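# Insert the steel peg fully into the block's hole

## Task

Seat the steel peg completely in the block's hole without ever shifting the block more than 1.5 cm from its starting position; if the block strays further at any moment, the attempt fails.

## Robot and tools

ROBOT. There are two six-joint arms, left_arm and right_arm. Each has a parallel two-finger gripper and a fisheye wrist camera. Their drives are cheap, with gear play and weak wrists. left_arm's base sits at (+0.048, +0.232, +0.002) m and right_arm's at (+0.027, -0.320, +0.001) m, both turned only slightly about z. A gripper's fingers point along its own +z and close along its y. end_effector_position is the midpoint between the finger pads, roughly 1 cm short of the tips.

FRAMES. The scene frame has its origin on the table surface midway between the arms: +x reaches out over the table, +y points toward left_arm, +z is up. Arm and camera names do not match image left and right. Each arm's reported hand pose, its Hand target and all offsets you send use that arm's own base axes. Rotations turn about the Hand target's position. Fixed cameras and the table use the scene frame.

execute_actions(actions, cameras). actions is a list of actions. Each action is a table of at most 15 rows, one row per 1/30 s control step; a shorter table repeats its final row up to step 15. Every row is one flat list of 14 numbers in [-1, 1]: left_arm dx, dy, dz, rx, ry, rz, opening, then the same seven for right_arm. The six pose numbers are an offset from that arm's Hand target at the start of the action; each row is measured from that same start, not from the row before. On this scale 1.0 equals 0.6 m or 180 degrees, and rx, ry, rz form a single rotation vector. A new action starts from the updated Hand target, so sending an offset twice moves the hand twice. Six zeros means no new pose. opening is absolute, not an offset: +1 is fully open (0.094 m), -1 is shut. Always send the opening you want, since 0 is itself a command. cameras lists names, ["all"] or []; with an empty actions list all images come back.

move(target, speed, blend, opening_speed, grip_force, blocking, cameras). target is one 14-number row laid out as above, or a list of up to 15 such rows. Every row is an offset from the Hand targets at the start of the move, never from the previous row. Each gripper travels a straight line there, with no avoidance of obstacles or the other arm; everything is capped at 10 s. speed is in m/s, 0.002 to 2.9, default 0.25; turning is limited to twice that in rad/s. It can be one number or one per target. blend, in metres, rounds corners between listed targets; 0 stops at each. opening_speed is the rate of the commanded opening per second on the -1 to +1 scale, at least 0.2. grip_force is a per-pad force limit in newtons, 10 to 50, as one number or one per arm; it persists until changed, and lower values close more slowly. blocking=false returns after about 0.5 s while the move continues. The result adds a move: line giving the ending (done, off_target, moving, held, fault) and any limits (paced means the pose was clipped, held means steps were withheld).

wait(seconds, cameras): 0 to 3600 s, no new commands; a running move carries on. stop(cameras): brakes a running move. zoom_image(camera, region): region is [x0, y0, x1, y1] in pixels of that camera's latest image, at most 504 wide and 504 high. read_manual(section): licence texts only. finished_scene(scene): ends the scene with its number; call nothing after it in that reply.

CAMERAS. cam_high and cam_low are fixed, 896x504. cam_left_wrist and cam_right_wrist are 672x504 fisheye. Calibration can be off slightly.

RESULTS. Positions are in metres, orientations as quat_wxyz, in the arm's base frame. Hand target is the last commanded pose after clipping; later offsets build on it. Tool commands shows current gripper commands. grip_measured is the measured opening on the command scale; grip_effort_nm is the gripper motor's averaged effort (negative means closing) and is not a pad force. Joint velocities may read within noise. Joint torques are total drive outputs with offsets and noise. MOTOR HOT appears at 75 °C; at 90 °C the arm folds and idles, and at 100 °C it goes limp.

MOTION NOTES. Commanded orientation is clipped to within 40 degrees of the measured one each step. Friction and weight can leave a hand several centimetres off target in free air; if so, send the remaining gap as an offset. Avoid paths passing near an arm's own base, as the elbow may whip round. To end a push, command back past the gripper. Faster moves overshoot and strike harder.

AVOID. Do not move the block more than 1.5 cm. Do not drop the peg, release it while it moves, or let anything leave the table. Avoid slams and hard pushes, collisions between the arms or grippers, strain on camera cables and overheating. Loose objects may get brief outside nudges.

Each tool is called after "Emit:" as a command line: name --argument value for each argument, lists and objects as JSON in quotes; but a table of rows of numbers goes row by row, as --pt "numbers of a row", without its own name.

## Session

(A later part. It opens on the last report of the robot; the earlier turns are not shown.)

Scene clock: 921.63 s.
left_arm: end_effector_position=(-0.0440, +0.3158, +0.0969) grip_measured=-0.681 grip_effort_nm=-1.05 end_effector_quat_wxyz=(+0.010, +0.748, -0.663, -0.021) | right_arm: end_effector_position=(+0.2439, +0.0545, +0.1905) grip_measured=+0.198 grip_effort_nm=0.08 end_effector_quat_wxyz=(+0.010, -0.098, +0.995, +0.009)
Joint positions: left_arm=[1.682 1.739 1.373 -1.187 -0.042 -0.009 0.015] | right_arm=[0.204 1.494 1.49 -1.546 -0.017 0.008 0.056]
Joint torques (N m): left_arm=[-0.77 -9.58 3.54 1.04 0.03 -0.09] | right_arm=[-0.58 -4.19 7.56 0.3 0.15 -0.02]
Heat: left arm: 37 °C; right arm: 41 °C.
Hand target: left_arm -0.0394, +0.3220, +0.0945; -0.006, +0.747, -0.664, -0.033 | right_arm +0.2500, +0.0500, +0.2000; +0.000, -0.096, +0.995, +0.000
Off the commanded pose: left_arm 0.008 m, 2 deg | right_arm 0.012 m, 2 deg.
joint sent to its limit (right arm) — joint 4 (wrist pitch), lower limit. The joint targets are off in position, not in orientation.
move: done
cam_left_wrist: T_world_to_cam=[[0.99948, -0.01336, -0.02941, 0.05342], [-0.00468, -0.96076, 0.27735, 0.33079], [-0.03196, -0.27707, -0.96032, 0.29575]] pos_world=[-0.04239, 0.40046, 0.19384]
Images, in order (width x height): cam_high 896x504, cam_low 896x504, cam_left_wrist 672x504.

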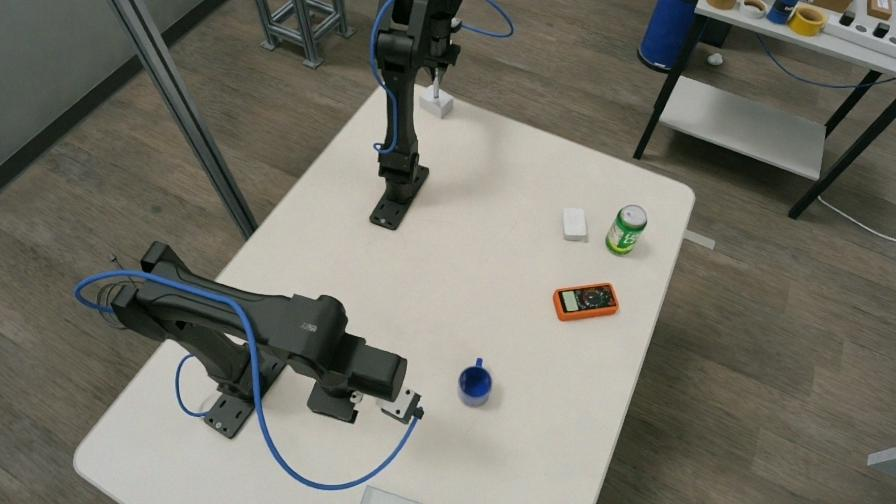

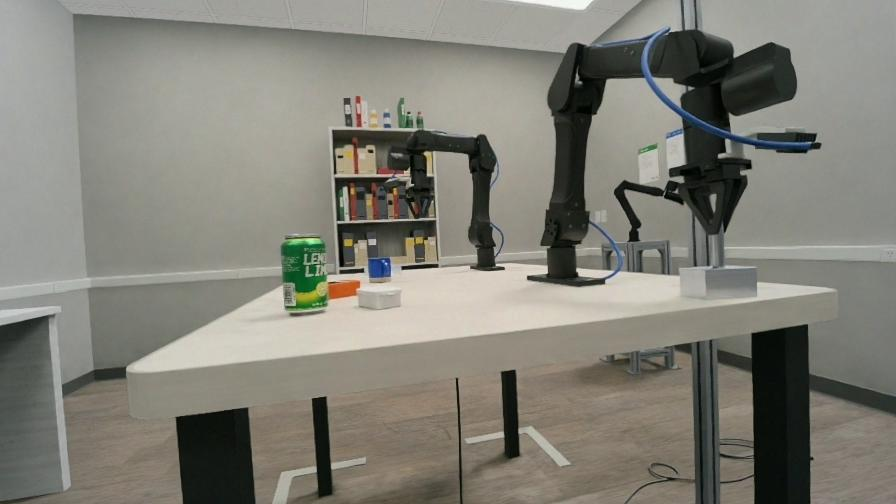

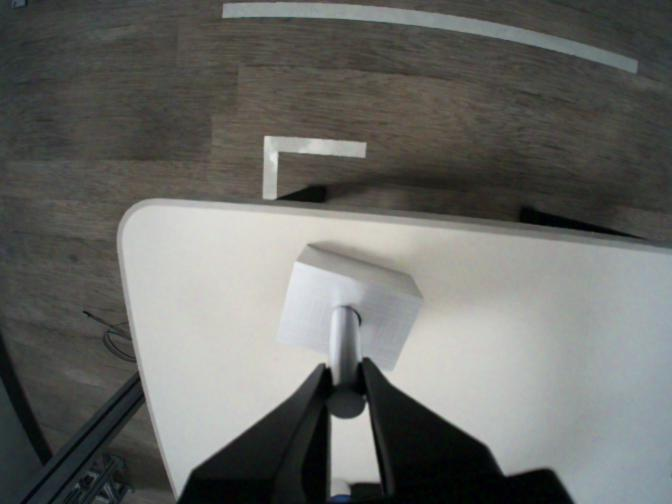

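Emit:
move --target '[0.001, 0, 0, -0.002, -0.0065, 0, -0.85, 0, 0, 0, 0, 0, 0, 0.2]' --speed 0.02 --cameras '["cam_left_wrist", "cam_low", "cam_high"]'

Scene clock: 934.13 s.
left_arm: end_effector_position=(-0.0440, +0.3158, +0.0969) grip_measured=-0.681 grip_effort_nm=-1.05 end_effector_quat_wxyz=(+0.010, +0.748, -0.663, -0.021) | right_arm: end_effector_position=(+0.2439, +0.0545, +0.1905) grip_measured=+0.198 grip_effort_nm=0.08 end_effector_quat_wxyz=(+0.010, -0.098, +0.995, +0.009)
Joint positions: left_arm=[1.682 1.739 1.373 -1.187 -0.042 -0.009 0.015] | right_arm=[0.204 1.494 1.49 -1.546 -0.017 0.008 0.056]
Joint torques (N m): left_arm=[0.09 -8.84 4.21 0.96 0.22 -0.03] | right_arm=[-0.59 -4.26 7.6 0.28 0.14 -0.01]
Heat: left arm: 37 °C; right arm: 41 °C.
Hand target: left_arm -0.0388, +0.3220, +0.0945; -0.011, +0.747, -0.664, -0.023 | right_arm +0.2500, +0.0500, +0.2000; +0.000, -0.096, +0.995, +0.000
Off the commanded pose: left_arm 0.008 m, 2 deg | right_arm 0.012 m, 2 deg.
joint sent to its limit (right arm) — joint 4 (wrist pitch), lower limit. The joint targets are off in position, not in orientation.
move: done
cam_left_wrist: T_world_to_cam=[[0.99948, -0.01336, -0.02941, 0.05342], [-0.00468, -0.96076, 0.27735, 0.33079], [-0.03196, -0.27707, -0.96032, 0.29575]] pos_world=[-0.04239, 0.40046, 0.19384]
Images, in order (width x height): cam_high 896x504, cam_low 896x504, cam_left_wrist 672x504.

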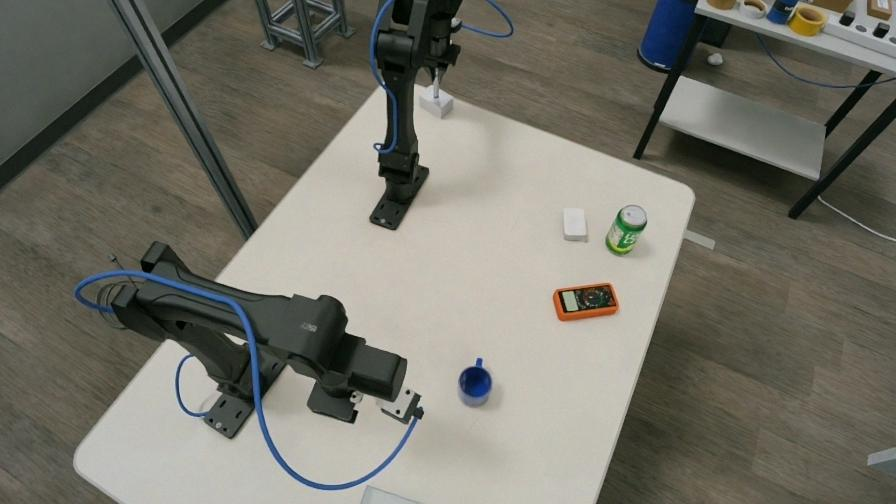

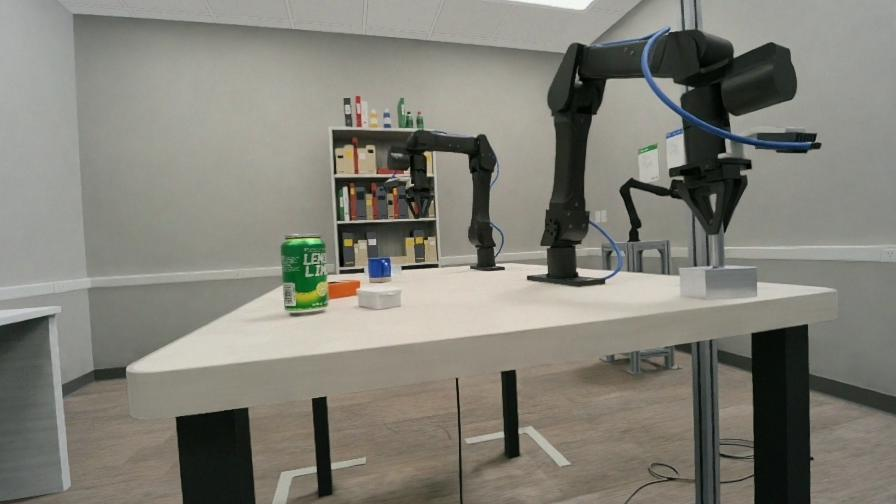

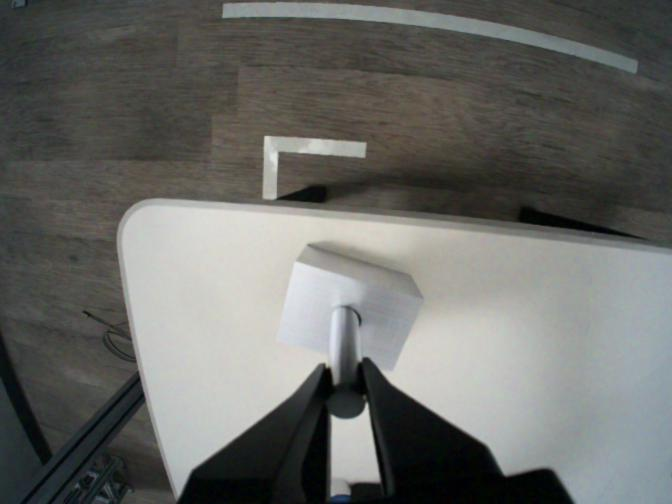

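Emit:
move --target '[0.003, 0, 0, 0, -0.008, 0, -0.85, 0, 0, 0, 0, 0, 0, 0.2]' --speed 0.02 --cameras '["cam_left_wrist"]'

Scene clock: 938.17 s.
left_arm: end_effector_position=(-0.0443, +0.3157, +0.0968) grip_measured=-0.681 grip_effort_nm=-1.05 end_effector_quat_wxyz=(+0.006, +0.751, -0.659, -0.018) | right_arm: end_effector_position=(+0.2439, +0.0545, +0.1905) grip_measured=+0.198 grip_effort_nm=0.08 end_effector_quat_wxyz=(+0.010, -0.098, +0.995, +0.009)
Joint positions: left_arm=[1.689 1.739 1.373 -1.187 -0.033 -0.012 0.015] | right_arm=[0.204 1.494 1.49 -1.546 -0.017 0.008 0.056]
Joint torques (N m): left_arm=[0.31 -8.75 4.42 0.9 0.39 0.08] | right_arm=[-0.54 -4.25 7.62 0.29 0.16 -0.01]
Heat: left arm: 37 °C; right arm: 41 °C.
Hand target: left_arm -0.0370, +0.3220, +0.0945; -0.019, +0.747, -0.664, -0.014 | right_arm +0.2500, +0.0500, +0.2000; +0.000, -0.096, +0.995, +0.000
Off the commanded pose: left_arm 0.010 m, 3 deg | right_arm 0.012 m, 2 deg.
joint sent to its limit (right arm) — joint 4 (wrist pitch), lower limit. The joint targets are off in position, not in orientation.
move: off_target (left_arm)
cam_left_wrist: T_world_to_cam=[[0.99979, -0.00429, -0.02017, 0.04993], [0.00145, -0.9611, 0.27618, 0.33119], [-0.02057, -0.27615, -0.96089, 0.29597]] pos_world=[-0.04431, 0.40026, 0.19393]

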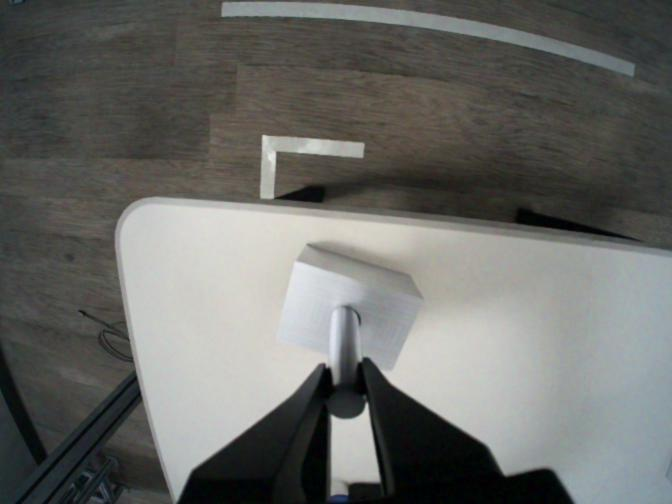

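Emit:
move --pt "-0.0117 -0.0002 0.0675 0.0022 0.016 0 -0.85 0 0 0 0 0 0 0.2" --pt "-0.0117 -0.0002 0.025 0.0022 0.016 0 -0.85 0 0 0 0 0 0 0.2" --speed 0.04 --cameras '["cam_left_wrist", "cam_low", "cam_high"]'

Scene clock: 958.73 s.
left_arm: end_effector_position=(-0.0433, +0.3164, +0.1053) grip_measured=-0.681 grip_effort_nm=-1.05 end_effector_quat_wxyz=(+0.004, +0.752, -0.660, -0.015) | right_arm: end_effector_position=(+0.2439, +0.0545, +0.1905) grip_measured=+0.198 grip_effort_nm=0.09 end_effector_quat_wxyz=(+0.010, -0.098, +0.995, +0.009)
Joint positions: left_arm=[1.689 1.739 1.407 -1.222 -0.027 -0.012 0.015] | right_arm=[0.204 1.494 1.49 -1.546 -0.017 0.008 0.056]
Joint torques (N m): left_arm=[-0.23 -10.18 4.9 0.83 -0.11 0] | right_arm=[-0.54 -4.16 7.6 0.28 0.15 -0.02]
Heat: left arm: 37 °C; right arm: 41 °C.
Hand target: left_arm -0.0440, +0.3219, +0.1095; -0.005, +0.747, -0.664, -0.035 | right_arm +0.2500, +0.0500, +0.2000; +0.000, -0.096, +0.995, +0.000
Off the commanded pose: left_arm 0.007 m, 3 deg | right_arm 0.012 m, 2 deg.
joint sent to its limit (right arm) — joint 4 (wrist pitch), lower limit. The joint targets are off in position, not in orientation.
move: off_target (left_arm)
cam_left_wrist: T_world_to_cam=[[0.99989, -0.00435, -0.01391, 0.04847], [-0.00033, -0.96087, 0.277, 0.32924], [-0.01457, -0.27697, -0.96077, 0.30471]] pos_world=[-0.04392, 0.40096, 0.20223]
Images, in order (width x height): cam_high 896x504, cam_low 896x504, cam_left_wrist 672x504.

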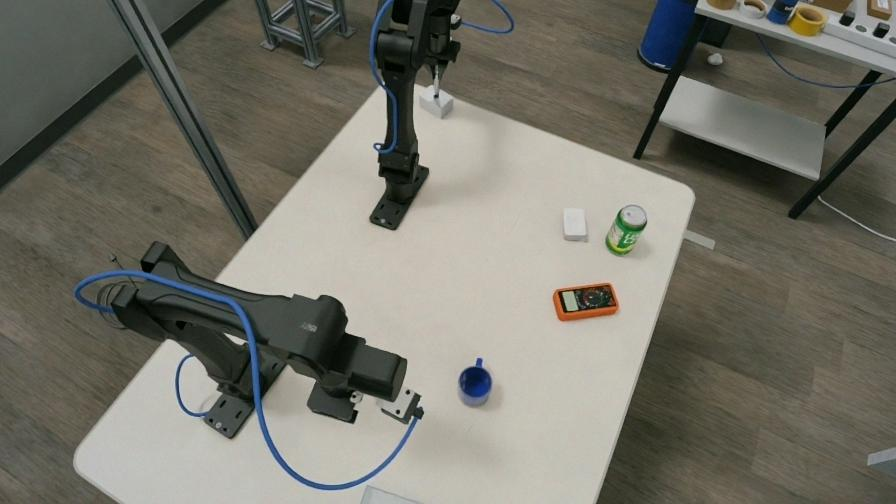

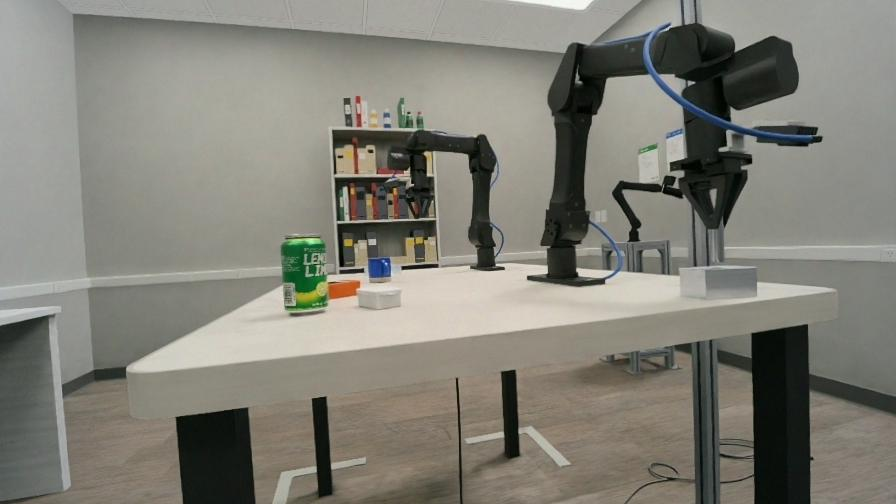

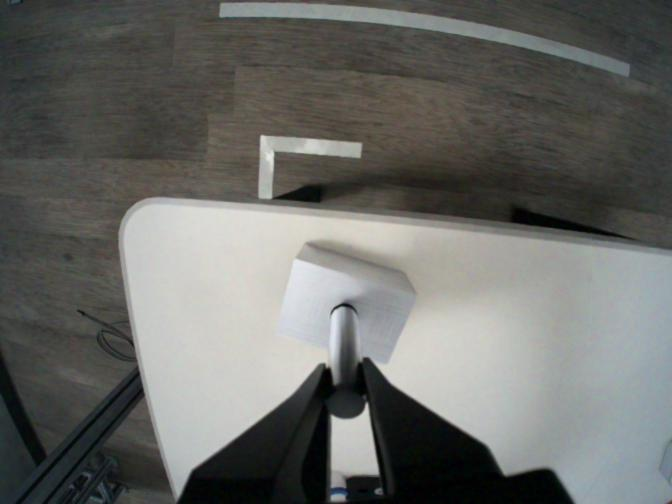

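Emit:
zoom_image --camera "cam_left_wrist" --region '[290, 260, 400, 360]'

Emit:
zoom_image --camera "cam_high" --region '[400, 50, 480, 130]'

Emit:
zoom_image --camera "cam_low" --region '[670, 200, 770, 310]'

Scaled by 4.582 from the camera's image (finer frame: 960x720).

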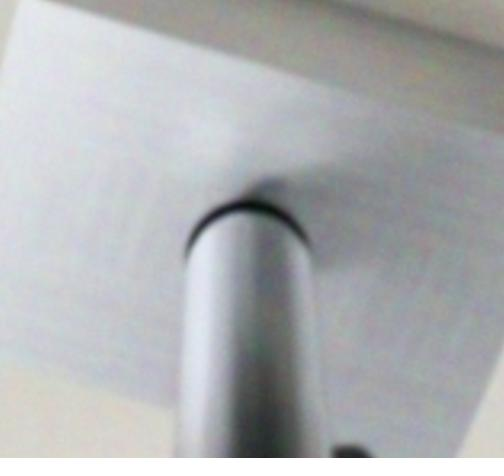

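Scaled by 6.300 from the camera's image (finer frame: 1280x720).

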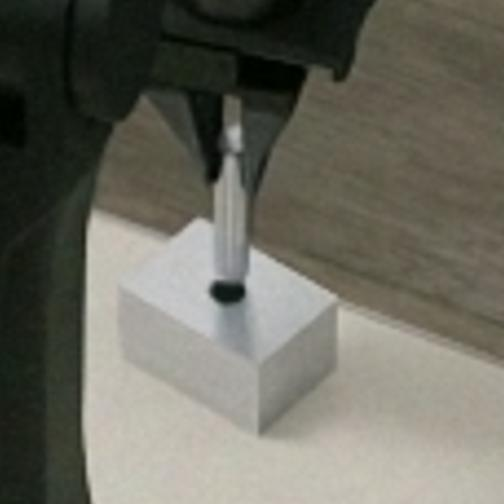

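Scaled by 4.582 from the camera's image (finer frame: 1280x720).

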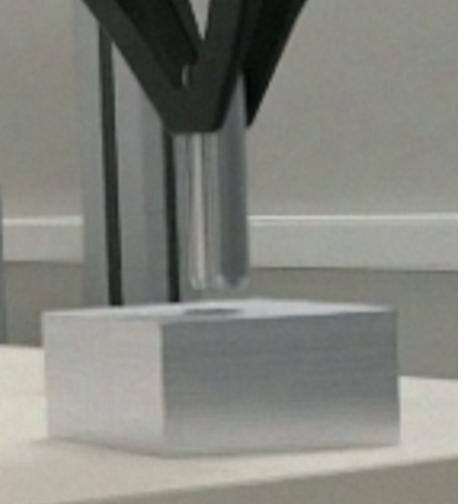

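Emit:
move --pt "-0.0003 -0.0033 0.0333 -0.0055 0 0 -0.85 0 0 0 0 0 0 0.2" --pt "-0.0003 -0.0033 0.0 -0.0055 0 0 -0.85 0 0 0 0 0 0 0.2" --speed 0.04 --cameras '["cam_left_wrist", "cam_low", "cam_high"]'

Scene clock: 1011.30 s.
left_arm: end_effector_position=(-0.0433, +0.3147, +0.1079) grip_measured=-0.681 grip_effort_nm=-1.04 end_effector_quat_wxyz=(+0.008, +0.751, -0.660, -0.013) | right_arm: end_effector_position=(+0.2439, +0.0545, +0.1905) grip_measured=+0.198 grip_effort_nm=0.08 end_effector_quat_wxyz=(+0.010, -0.098, +0.995, +0.009)
Joint positions: left_arm=[1.689 1.739 1.418 -1.241 -0.028 -0.012 0.015] | right_arm=[0.204 1.494 1.49 -1.546 -0.017 0.008 0.056]
Joint torques (N m): left_arm=[-0.27 -9.37 4.97 0.8 -0.09 0.01] | right_arm=[-0.58 -4.23 7.58 0.3 0.15 -0.02]
Heat: left arm: 38 °C; right arm: 41 °C.
Hand target: left_arm -0.0442, +0.3199, +0.1095; +0.002, +0.747, -0.664, -0.029 | right_arm +0.2500, +0.0500, +0.2000; +0.000, -0.096, +0.995, +0.000
Off the commanded pose: left_arm 0.006 m, 2 deg | right_arm 0.012 m, 2 deg.
joint sent to its limit (right arm) — joint 4 (wrist pitch), lower limit. The joint targets are off in position, not in orientation.
move: done
cam_left_wrist: T_world_to_cam=[[0.99989, -0.00444, -0.0145, 0.04865], [-0.00013, -0.95868, 0.2845, 0.3254], [-0.01517, -0.28447, -0.95857, 0.309]] pos_world=[-0.04392, 0.40007, 0.20433]
Images, in order (width x height): cam_high 896x504, cam_low 896x504, cam_left_wrist 672x504.

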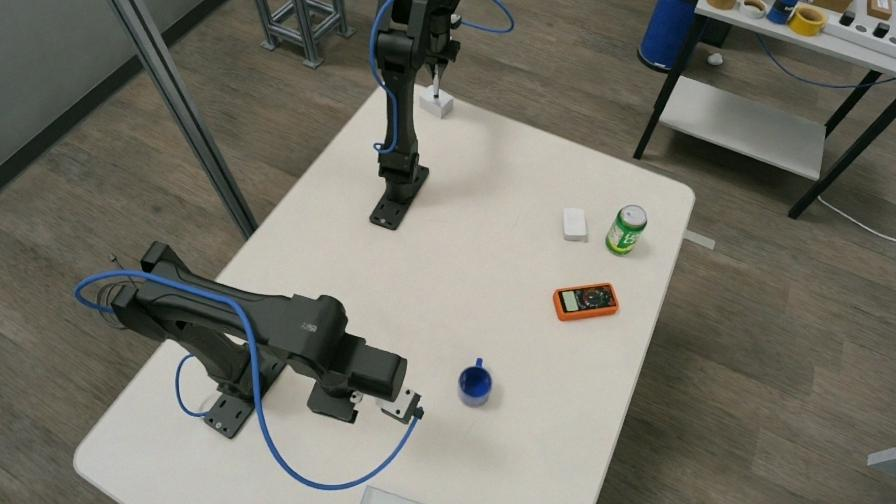

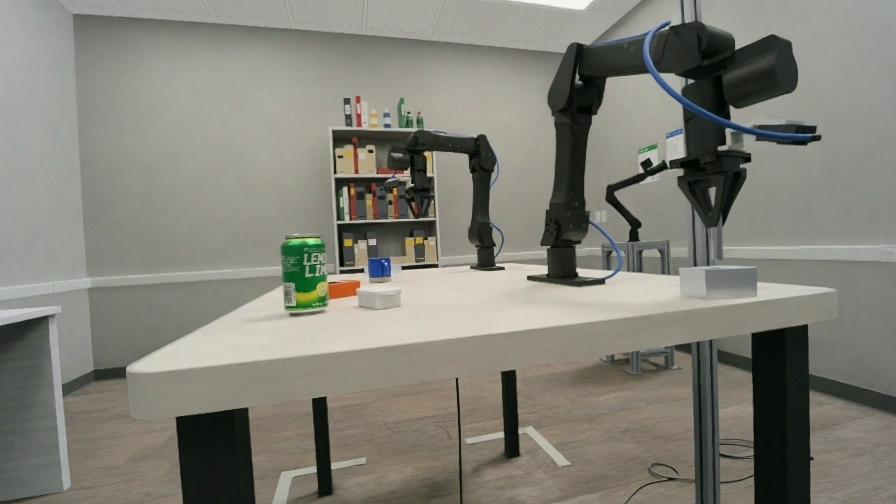

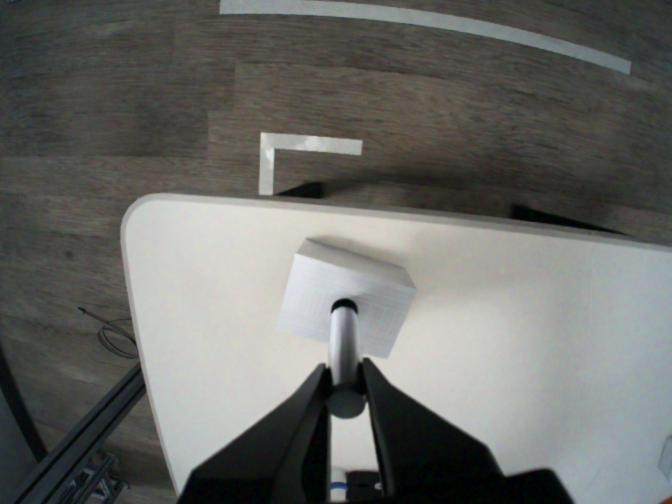

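Emit:
zoom_image --camera "cam_left_wrist" --region '[290, 260, 400, 360]'

Emit:
zoom_image --camera "cam_high" --region '[400, 50, 480, 130]'

Emit:
zoom_image --camera "cam_low" --region '[670, 200, 770, 310]'

Scaled by 4.582 from the camera's image (finer frame: 960x720).

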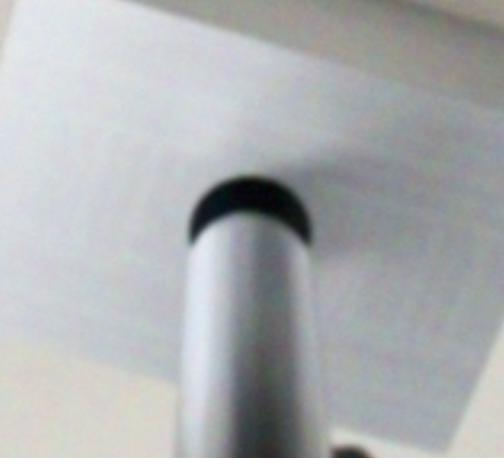

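Scaled by 6.300 from the camera's image (finer frame: 1280x720).

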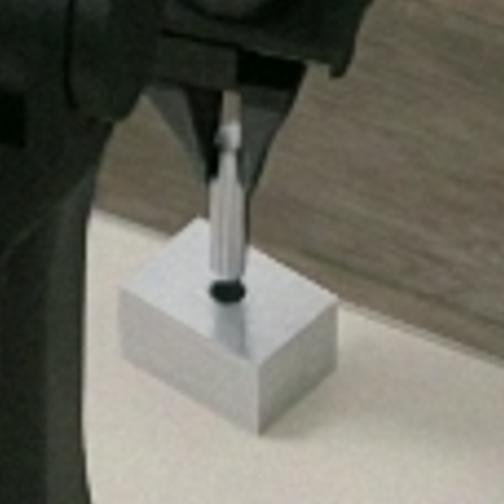

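Scaled by 4.582 from the camera's image (finer frame: 1280x720).

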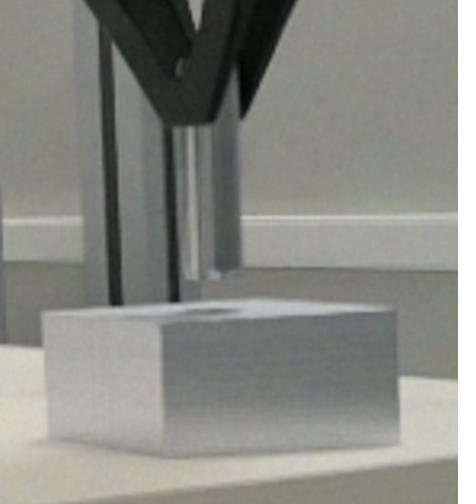

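Emit:
move --pt "0 -0.002 0.0167 0 0 0 -0.85 0 0 0 0 0 0 0.2" --pt "0 -0.002 -0.0367 0 0 0 -0.85 0 0 0 0 0 0 0.2" --speed 0.03 --cameras '["cam_left_wrist", "cam_low", "cam_high"]'

Scene clock: 1034.70 s.
left_arm: end_effector_position=(-0.0441, +0.3189, +0.0950) grip_measured=-0.681 grip_effort_nm=-1.04 end_effector_quat_wxyz=(-0.002, +0.751, -0.659, -0.025) | right_arm: end_effector_position=(+0.2439, +0.0545, +0.1905) grip_measured=+0.198 grip_effort_nm=0.08 end_effector_quat_wxyz=(+0.010, -0.098, +0.995, +0.009)
Joint positions: left_arm=[1.689 1.731 1.356 -1.156 -0.03 -0.012 0.015] | right_arm=[0.204 1.494 1.49 -1.546 -0.017 0.008 0.056]
Joint torques (N m): left_arm=[-0.18 -8.27 3.36 0.92 -0.11 0.03] | right_arm=[-0.51 -4.23 7.58 0.27 0.15 -0.02]
Heat: left arm: 38 °C; right arm: 41 °C.
Hand target: left_arm -0.0442, +0.3187, +0.0875; +0.002, +0.747, -0.664, -0.029 | right_arm +0.2500, +0.0500, +0.2000; +0.000, -0.096, +0.995, +0.000
Off the commanded pose: left_arm 0.007 m, 1 deg | right_arm 0.012 m, 2 deg.
joint sent to its limit (right arm) — joint 4 (wrist pitch), lower limit. The joint targets are off in position, not in orientation.
move: done
cam_left_wrist: T_world_to_cam=[[0.9998, -0.00391, -0.01973, 0.0496], [0.00125, -0.96687, 0.25527, 0.33851], [-0.02007, -0.25524, -0.96667, 0.28891]] pos_world=[-0.04421, 0.40123, 0.19385]
Images, in order (width x height): cam_high 896x504, cam_low 896x504, cam_left_wrist 672x504.

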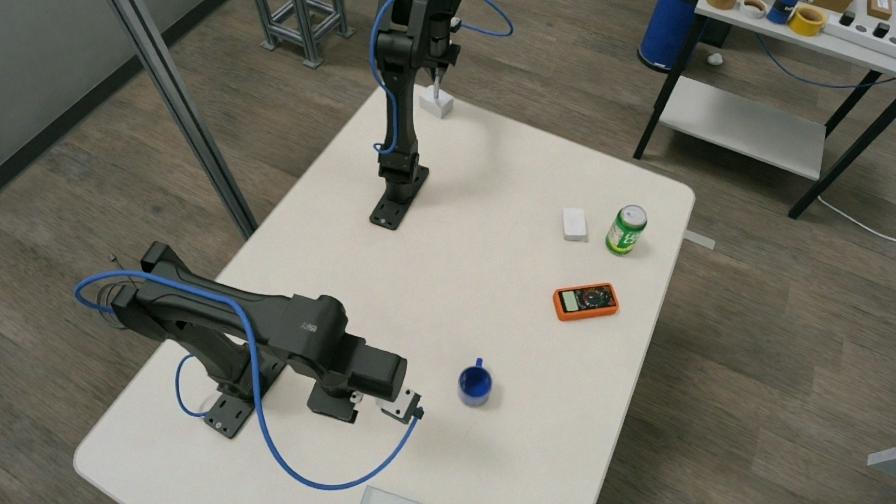

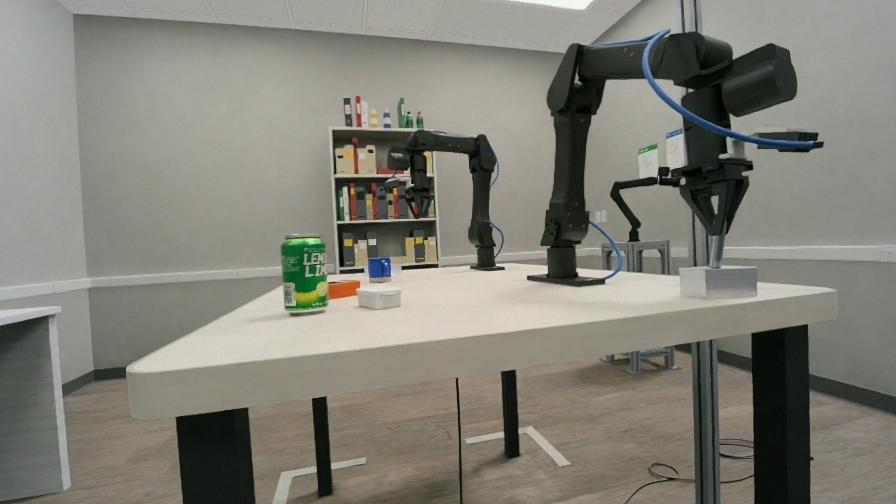

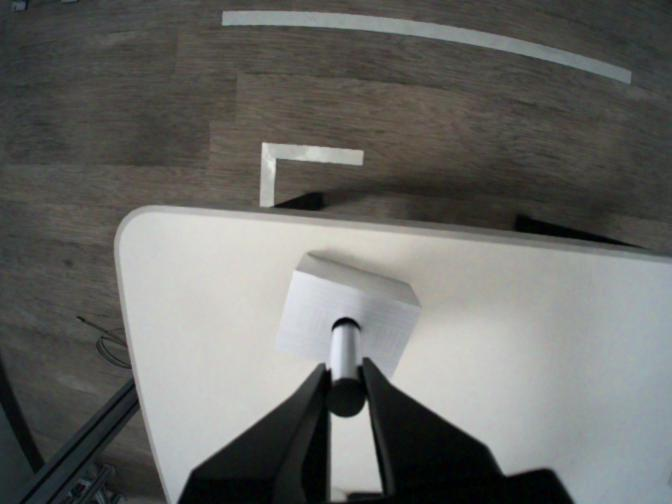

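Emit:
zoom_image --camera "cam_left_wrist" --region '[290, 260, 400, 420]'

Emit:
zoom_image --camera "cam_high" --region '[400, 50, 480, 130]'

Emit:
zoom_image --camera "cam_low" --region '[670, 200, 770, 310]'

Scaled by 3.150 from the camera's image (finer frame: 960x720).

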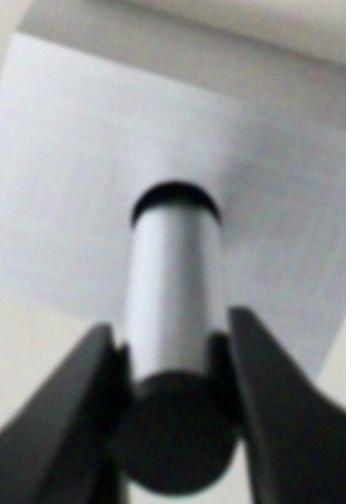

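Scaled by 6.300 from the camera's image (finer frame: 1280x720).

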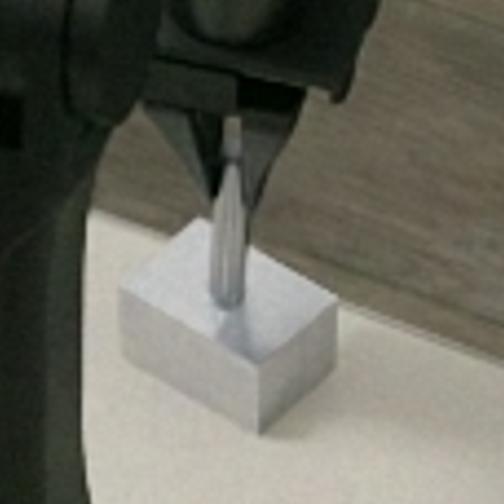

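Scaled by 4.582 from the camera's image (finer frame: 1280x720).

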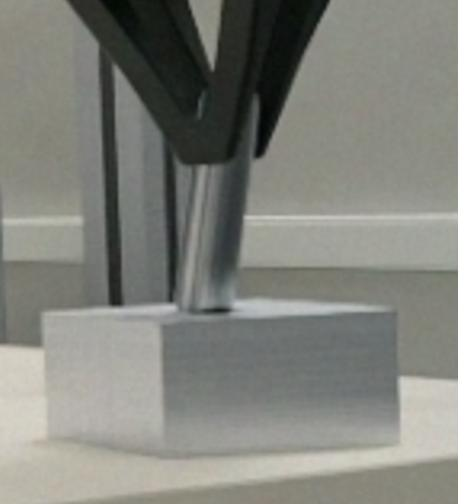

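Emit:
move --pt "0 0.0 0.06 0 0 0 -0.85 0 0 0 0 0 0 0.2" --pt "0 0.0 0.06 0.0667 0 0 -0.85 0 0 0 0 0 0 0.2" --speed 0.05 --cameras '["cam_left_wrist", "cam_low", "cam_high"]'

Scene clock: 1089.50 s.
left_arm: end_effector_position=(-0.0421, +0.3114, +0.1112) grip_measured=-0.681 grip_effort_nm=-1.04 end_effector_quat_wxyz=(-0.049, +0.747, -0.659, -0.073) | right_arm: end_effector_position=(+0.2439, +0.0545, +0.1905) grip_measured=+0.198 grip_effort_nm=0.08 end_effector_quat_wxyz=(+0.010, -0.098, +0.995, +0.009)
Joint positions: left_arm=[1.689 1.57 1.232 -1.058 -0.023 -0.006 0.015] | right_arm=[0.204 1.494 1.49 -1.546 -0.017 0.008 0.056]
Joint torques (N m): left_arm=[0.53 -11.06 5.16 1.25 0.11 0.07] | right_arm=[-0.55 -4.23 7.6 0.31 0.15 -0.01]
Heat: left arm: 35 °C; right arm: 41 °C.
Hand target: left_arm -0.0442, +0.3187, +0.1235; -0.076, +0.743, -0.658, -0.098 | right_arm +0.2500, +0.0500, +0.2000; +0.000, -0.096, +0.995, +0.000
Off the commanded pose: left_arm 0.015 m, 4 deg | right_arm 0.012 m, 2 deg.
joint sent to its limit (right arm) — joint 4 (wrist pitch), lower limit. The joint targets are off in position, not in orientation.
move: off_target (left_arm)
cam_left_wrist: T_world_to_cam=[[0.99949, -0.00726, -0.031, 0.05015], [-0.00338, -0.99236, 0.12336, 0.34952], [-0.03166, -0.12319, -0.99188, 0.26393]] pos_world=[-0.04059, 0.37973, 0.22022]
Images, in order (width x height): cam_high 896x504, cam_low 896x504, cam_left_wrist 672x504.

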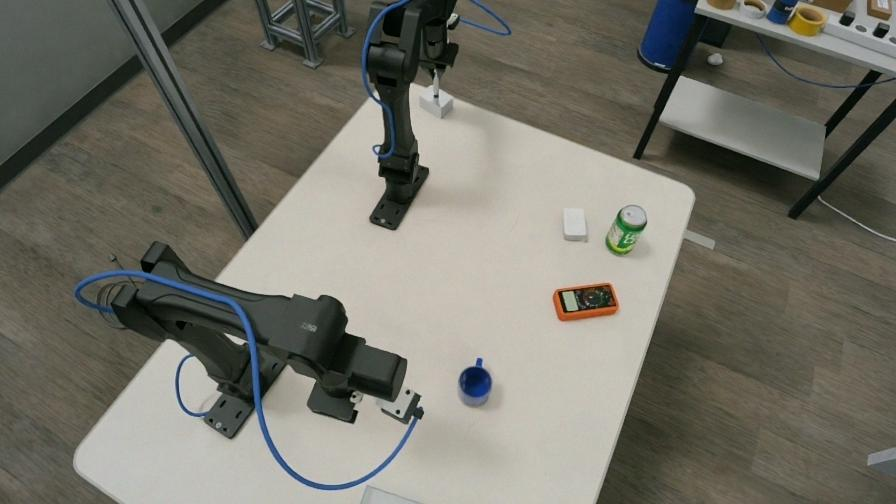

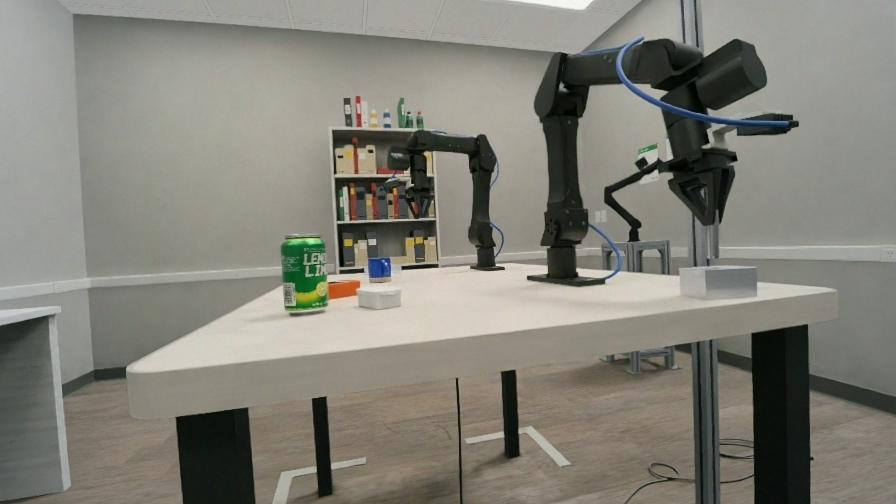

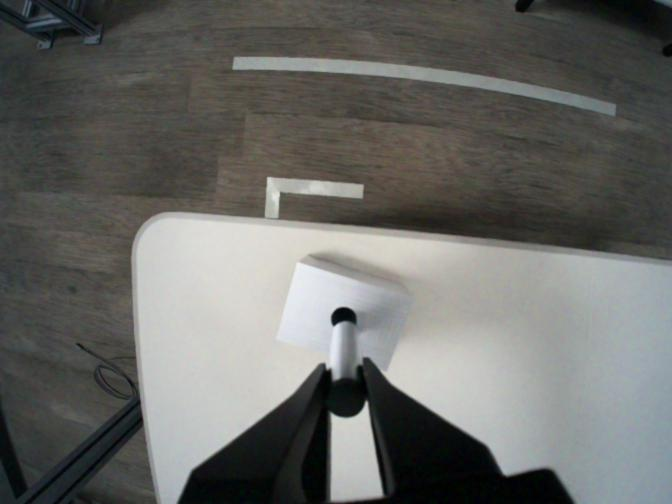

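Emit:
zoom_image --camera "cam_left_wrist" --region '[290, 270, 400, 430]'

Emit:
zoom_image --camera "cam_low" --region '[660, 180, 770, 310]'

Emit:
zoom_image --camera "cam_high" --region '[400, 50, 480, 130]'

Scaled by 3.150 from the camera's image (finer frame: 960x720).

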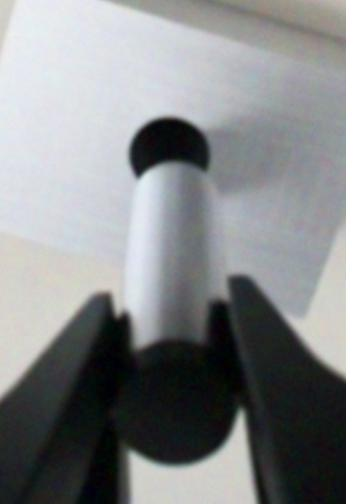

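Scaled by 3.877 from the camera's image (finer frame: 1280x720).

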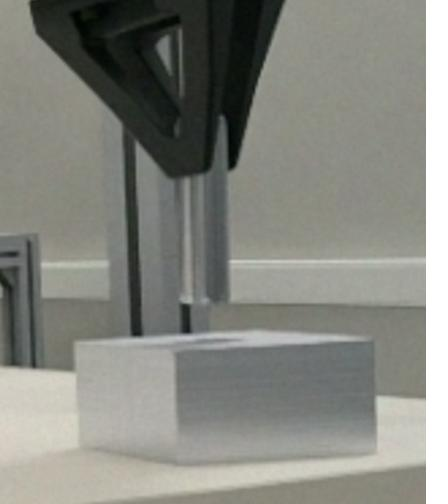

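Scaled by 6.300 from the camera's image (finer frame: 1280x720).

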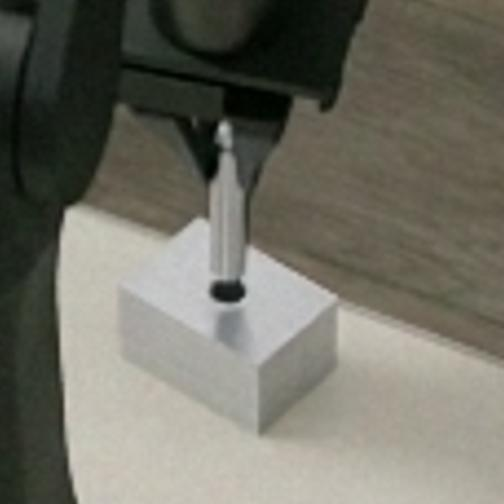

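Emit:
zoom_image --camera "cam_low" --region '[695, 215, 730, 265]'

Emit:
zoom_image --camera "cam_low" --region '[675, 255, 765, 305]'

Scaled by 10.080 from the camera's image (finer frame: 1280x720).

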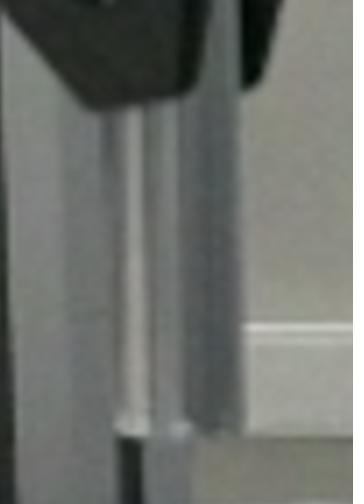

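Scaled by 5.600 from the camera's image (finer frame: 1280x720).

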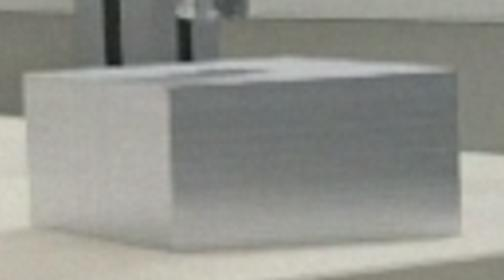

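Emit:
move --target '[0.0, 0.0, -0.0183, 0.01, 0, 0, -0.85, 0, 0, 0, 0, 0, 0, 0.2]' --speed 0.03 --cameras '["cam_left_wrist", "cam_low", "cam_high"]'

Scene clock: 1138.27 s.
left_arm: end_effector_position=(-0.0415, +0.3106, +0.0998) grip_measured=-0.681 grip_effort_nm=-1.05 end_effector_quat_wxyz=(-0.060, +0.746, -0.658, -0.083) | right_arm: end_effector_position=(+0.2439, +0.0545, +0.1905) grip_measured=+0.198 grip_effort_nm=0.09 end_effector_quat_wxyz=(+0.010, -0.098, +0.995, +0.009)
Joint positions: left_arm=[1.689 1.546 1.157 -0.978 -0.02 -0.005 0.015] | right_arm=[0.204 1.494 1.49 -1.546 -0.017 0.008 0.056]
Joint torques (N m): left_arm=[0.69 -10.71 5.16 1.32 0.12 0.07] | right_arm=[-0.55 -4.18 7.56 0.29 0.15 -0.02]
Heat: left arm: 40 °C; right arm: 41 °C.
Hand target: left_arm -0.0442, +0.3187, +0.1125; -0.088, +0.742, -0.656, -0.109 | right_arm +0.2500, +0.0500, +0.2000; +0.000, -0.096, +0.995, +0.000
Off the commanded pose: left_arm 0.015 m, 4 deg | right_arm 0.012 m, 2 deg.
joint sent to its limit (right arm) — joint 4 (wrist pitch), lower limit. The joint targets are off in position, not in orientation.
move: off_target (left_arm)
cam_left_wrist: T_world_to_cam=[[0.99945, -0.00842, -0.03191, 0.04966], [-0.00538, -0.99553, 0.09432, 0.35402], [-0.03256, -0.09409, -0.99503, 0.24375]] pos_world=[-0.03979, 0.37578, 0.21074]
Images, in order (width x height): cam_high 896x504, cam_low 896x504, cam_left_wrist 672x504.

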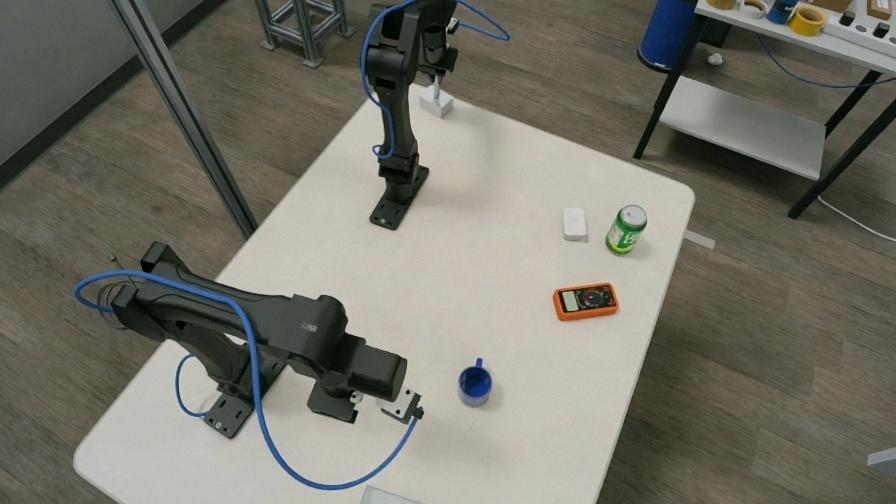

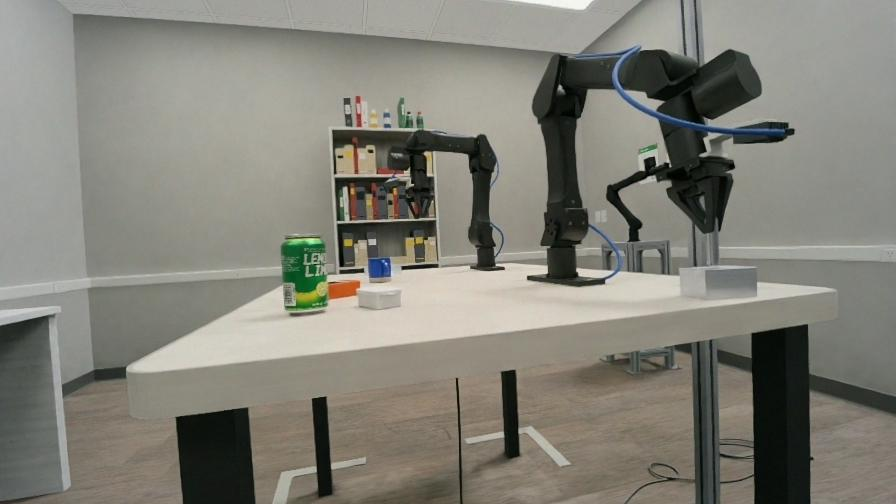

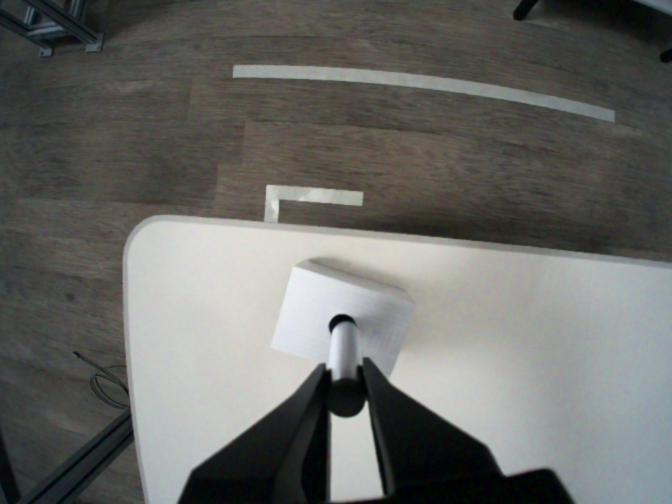

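Emit:
zoom_image --camera "cam_left_wrist" --region '[290, 290, 390, 390]'

Emit:
zoom_image --camera "cam_low" --region '[660, 190, 770, 310]'

Emit:
zoom_image --camera "cam_high" --region '[400, 50, 480, 130]'

Scaled by 5.040 from the camera's image (finer frame: 960x720).

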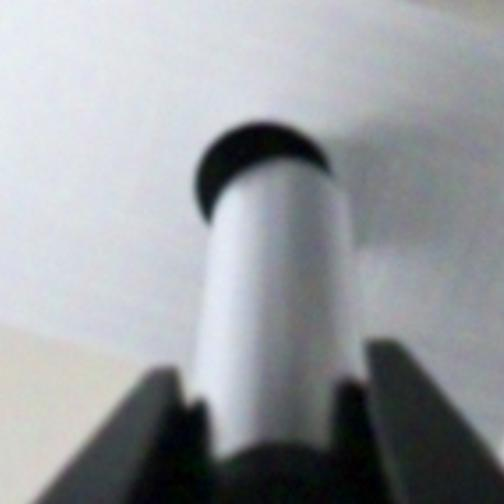

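Scaled by 4.200 from the camera's image (finer frame: 1280x720).

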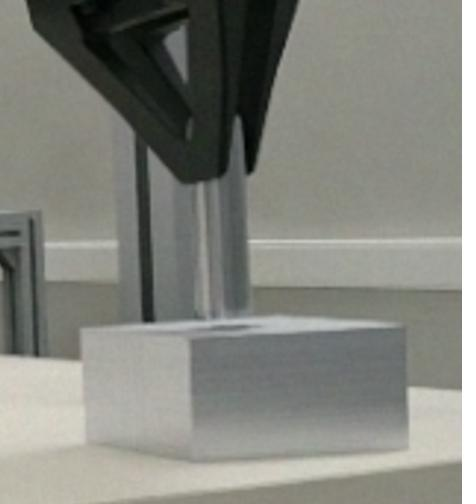

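Scaled by 6.300 from the camera's image (finer frame: 1280x720).

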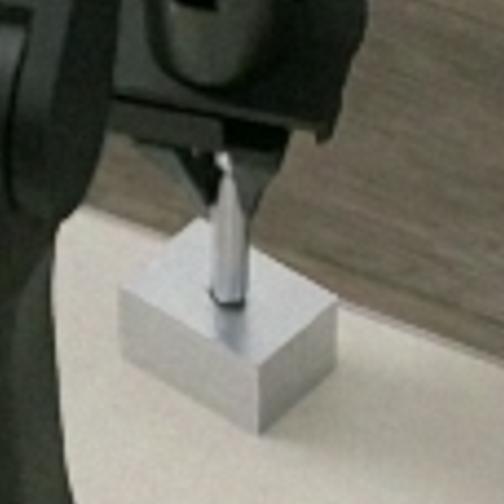

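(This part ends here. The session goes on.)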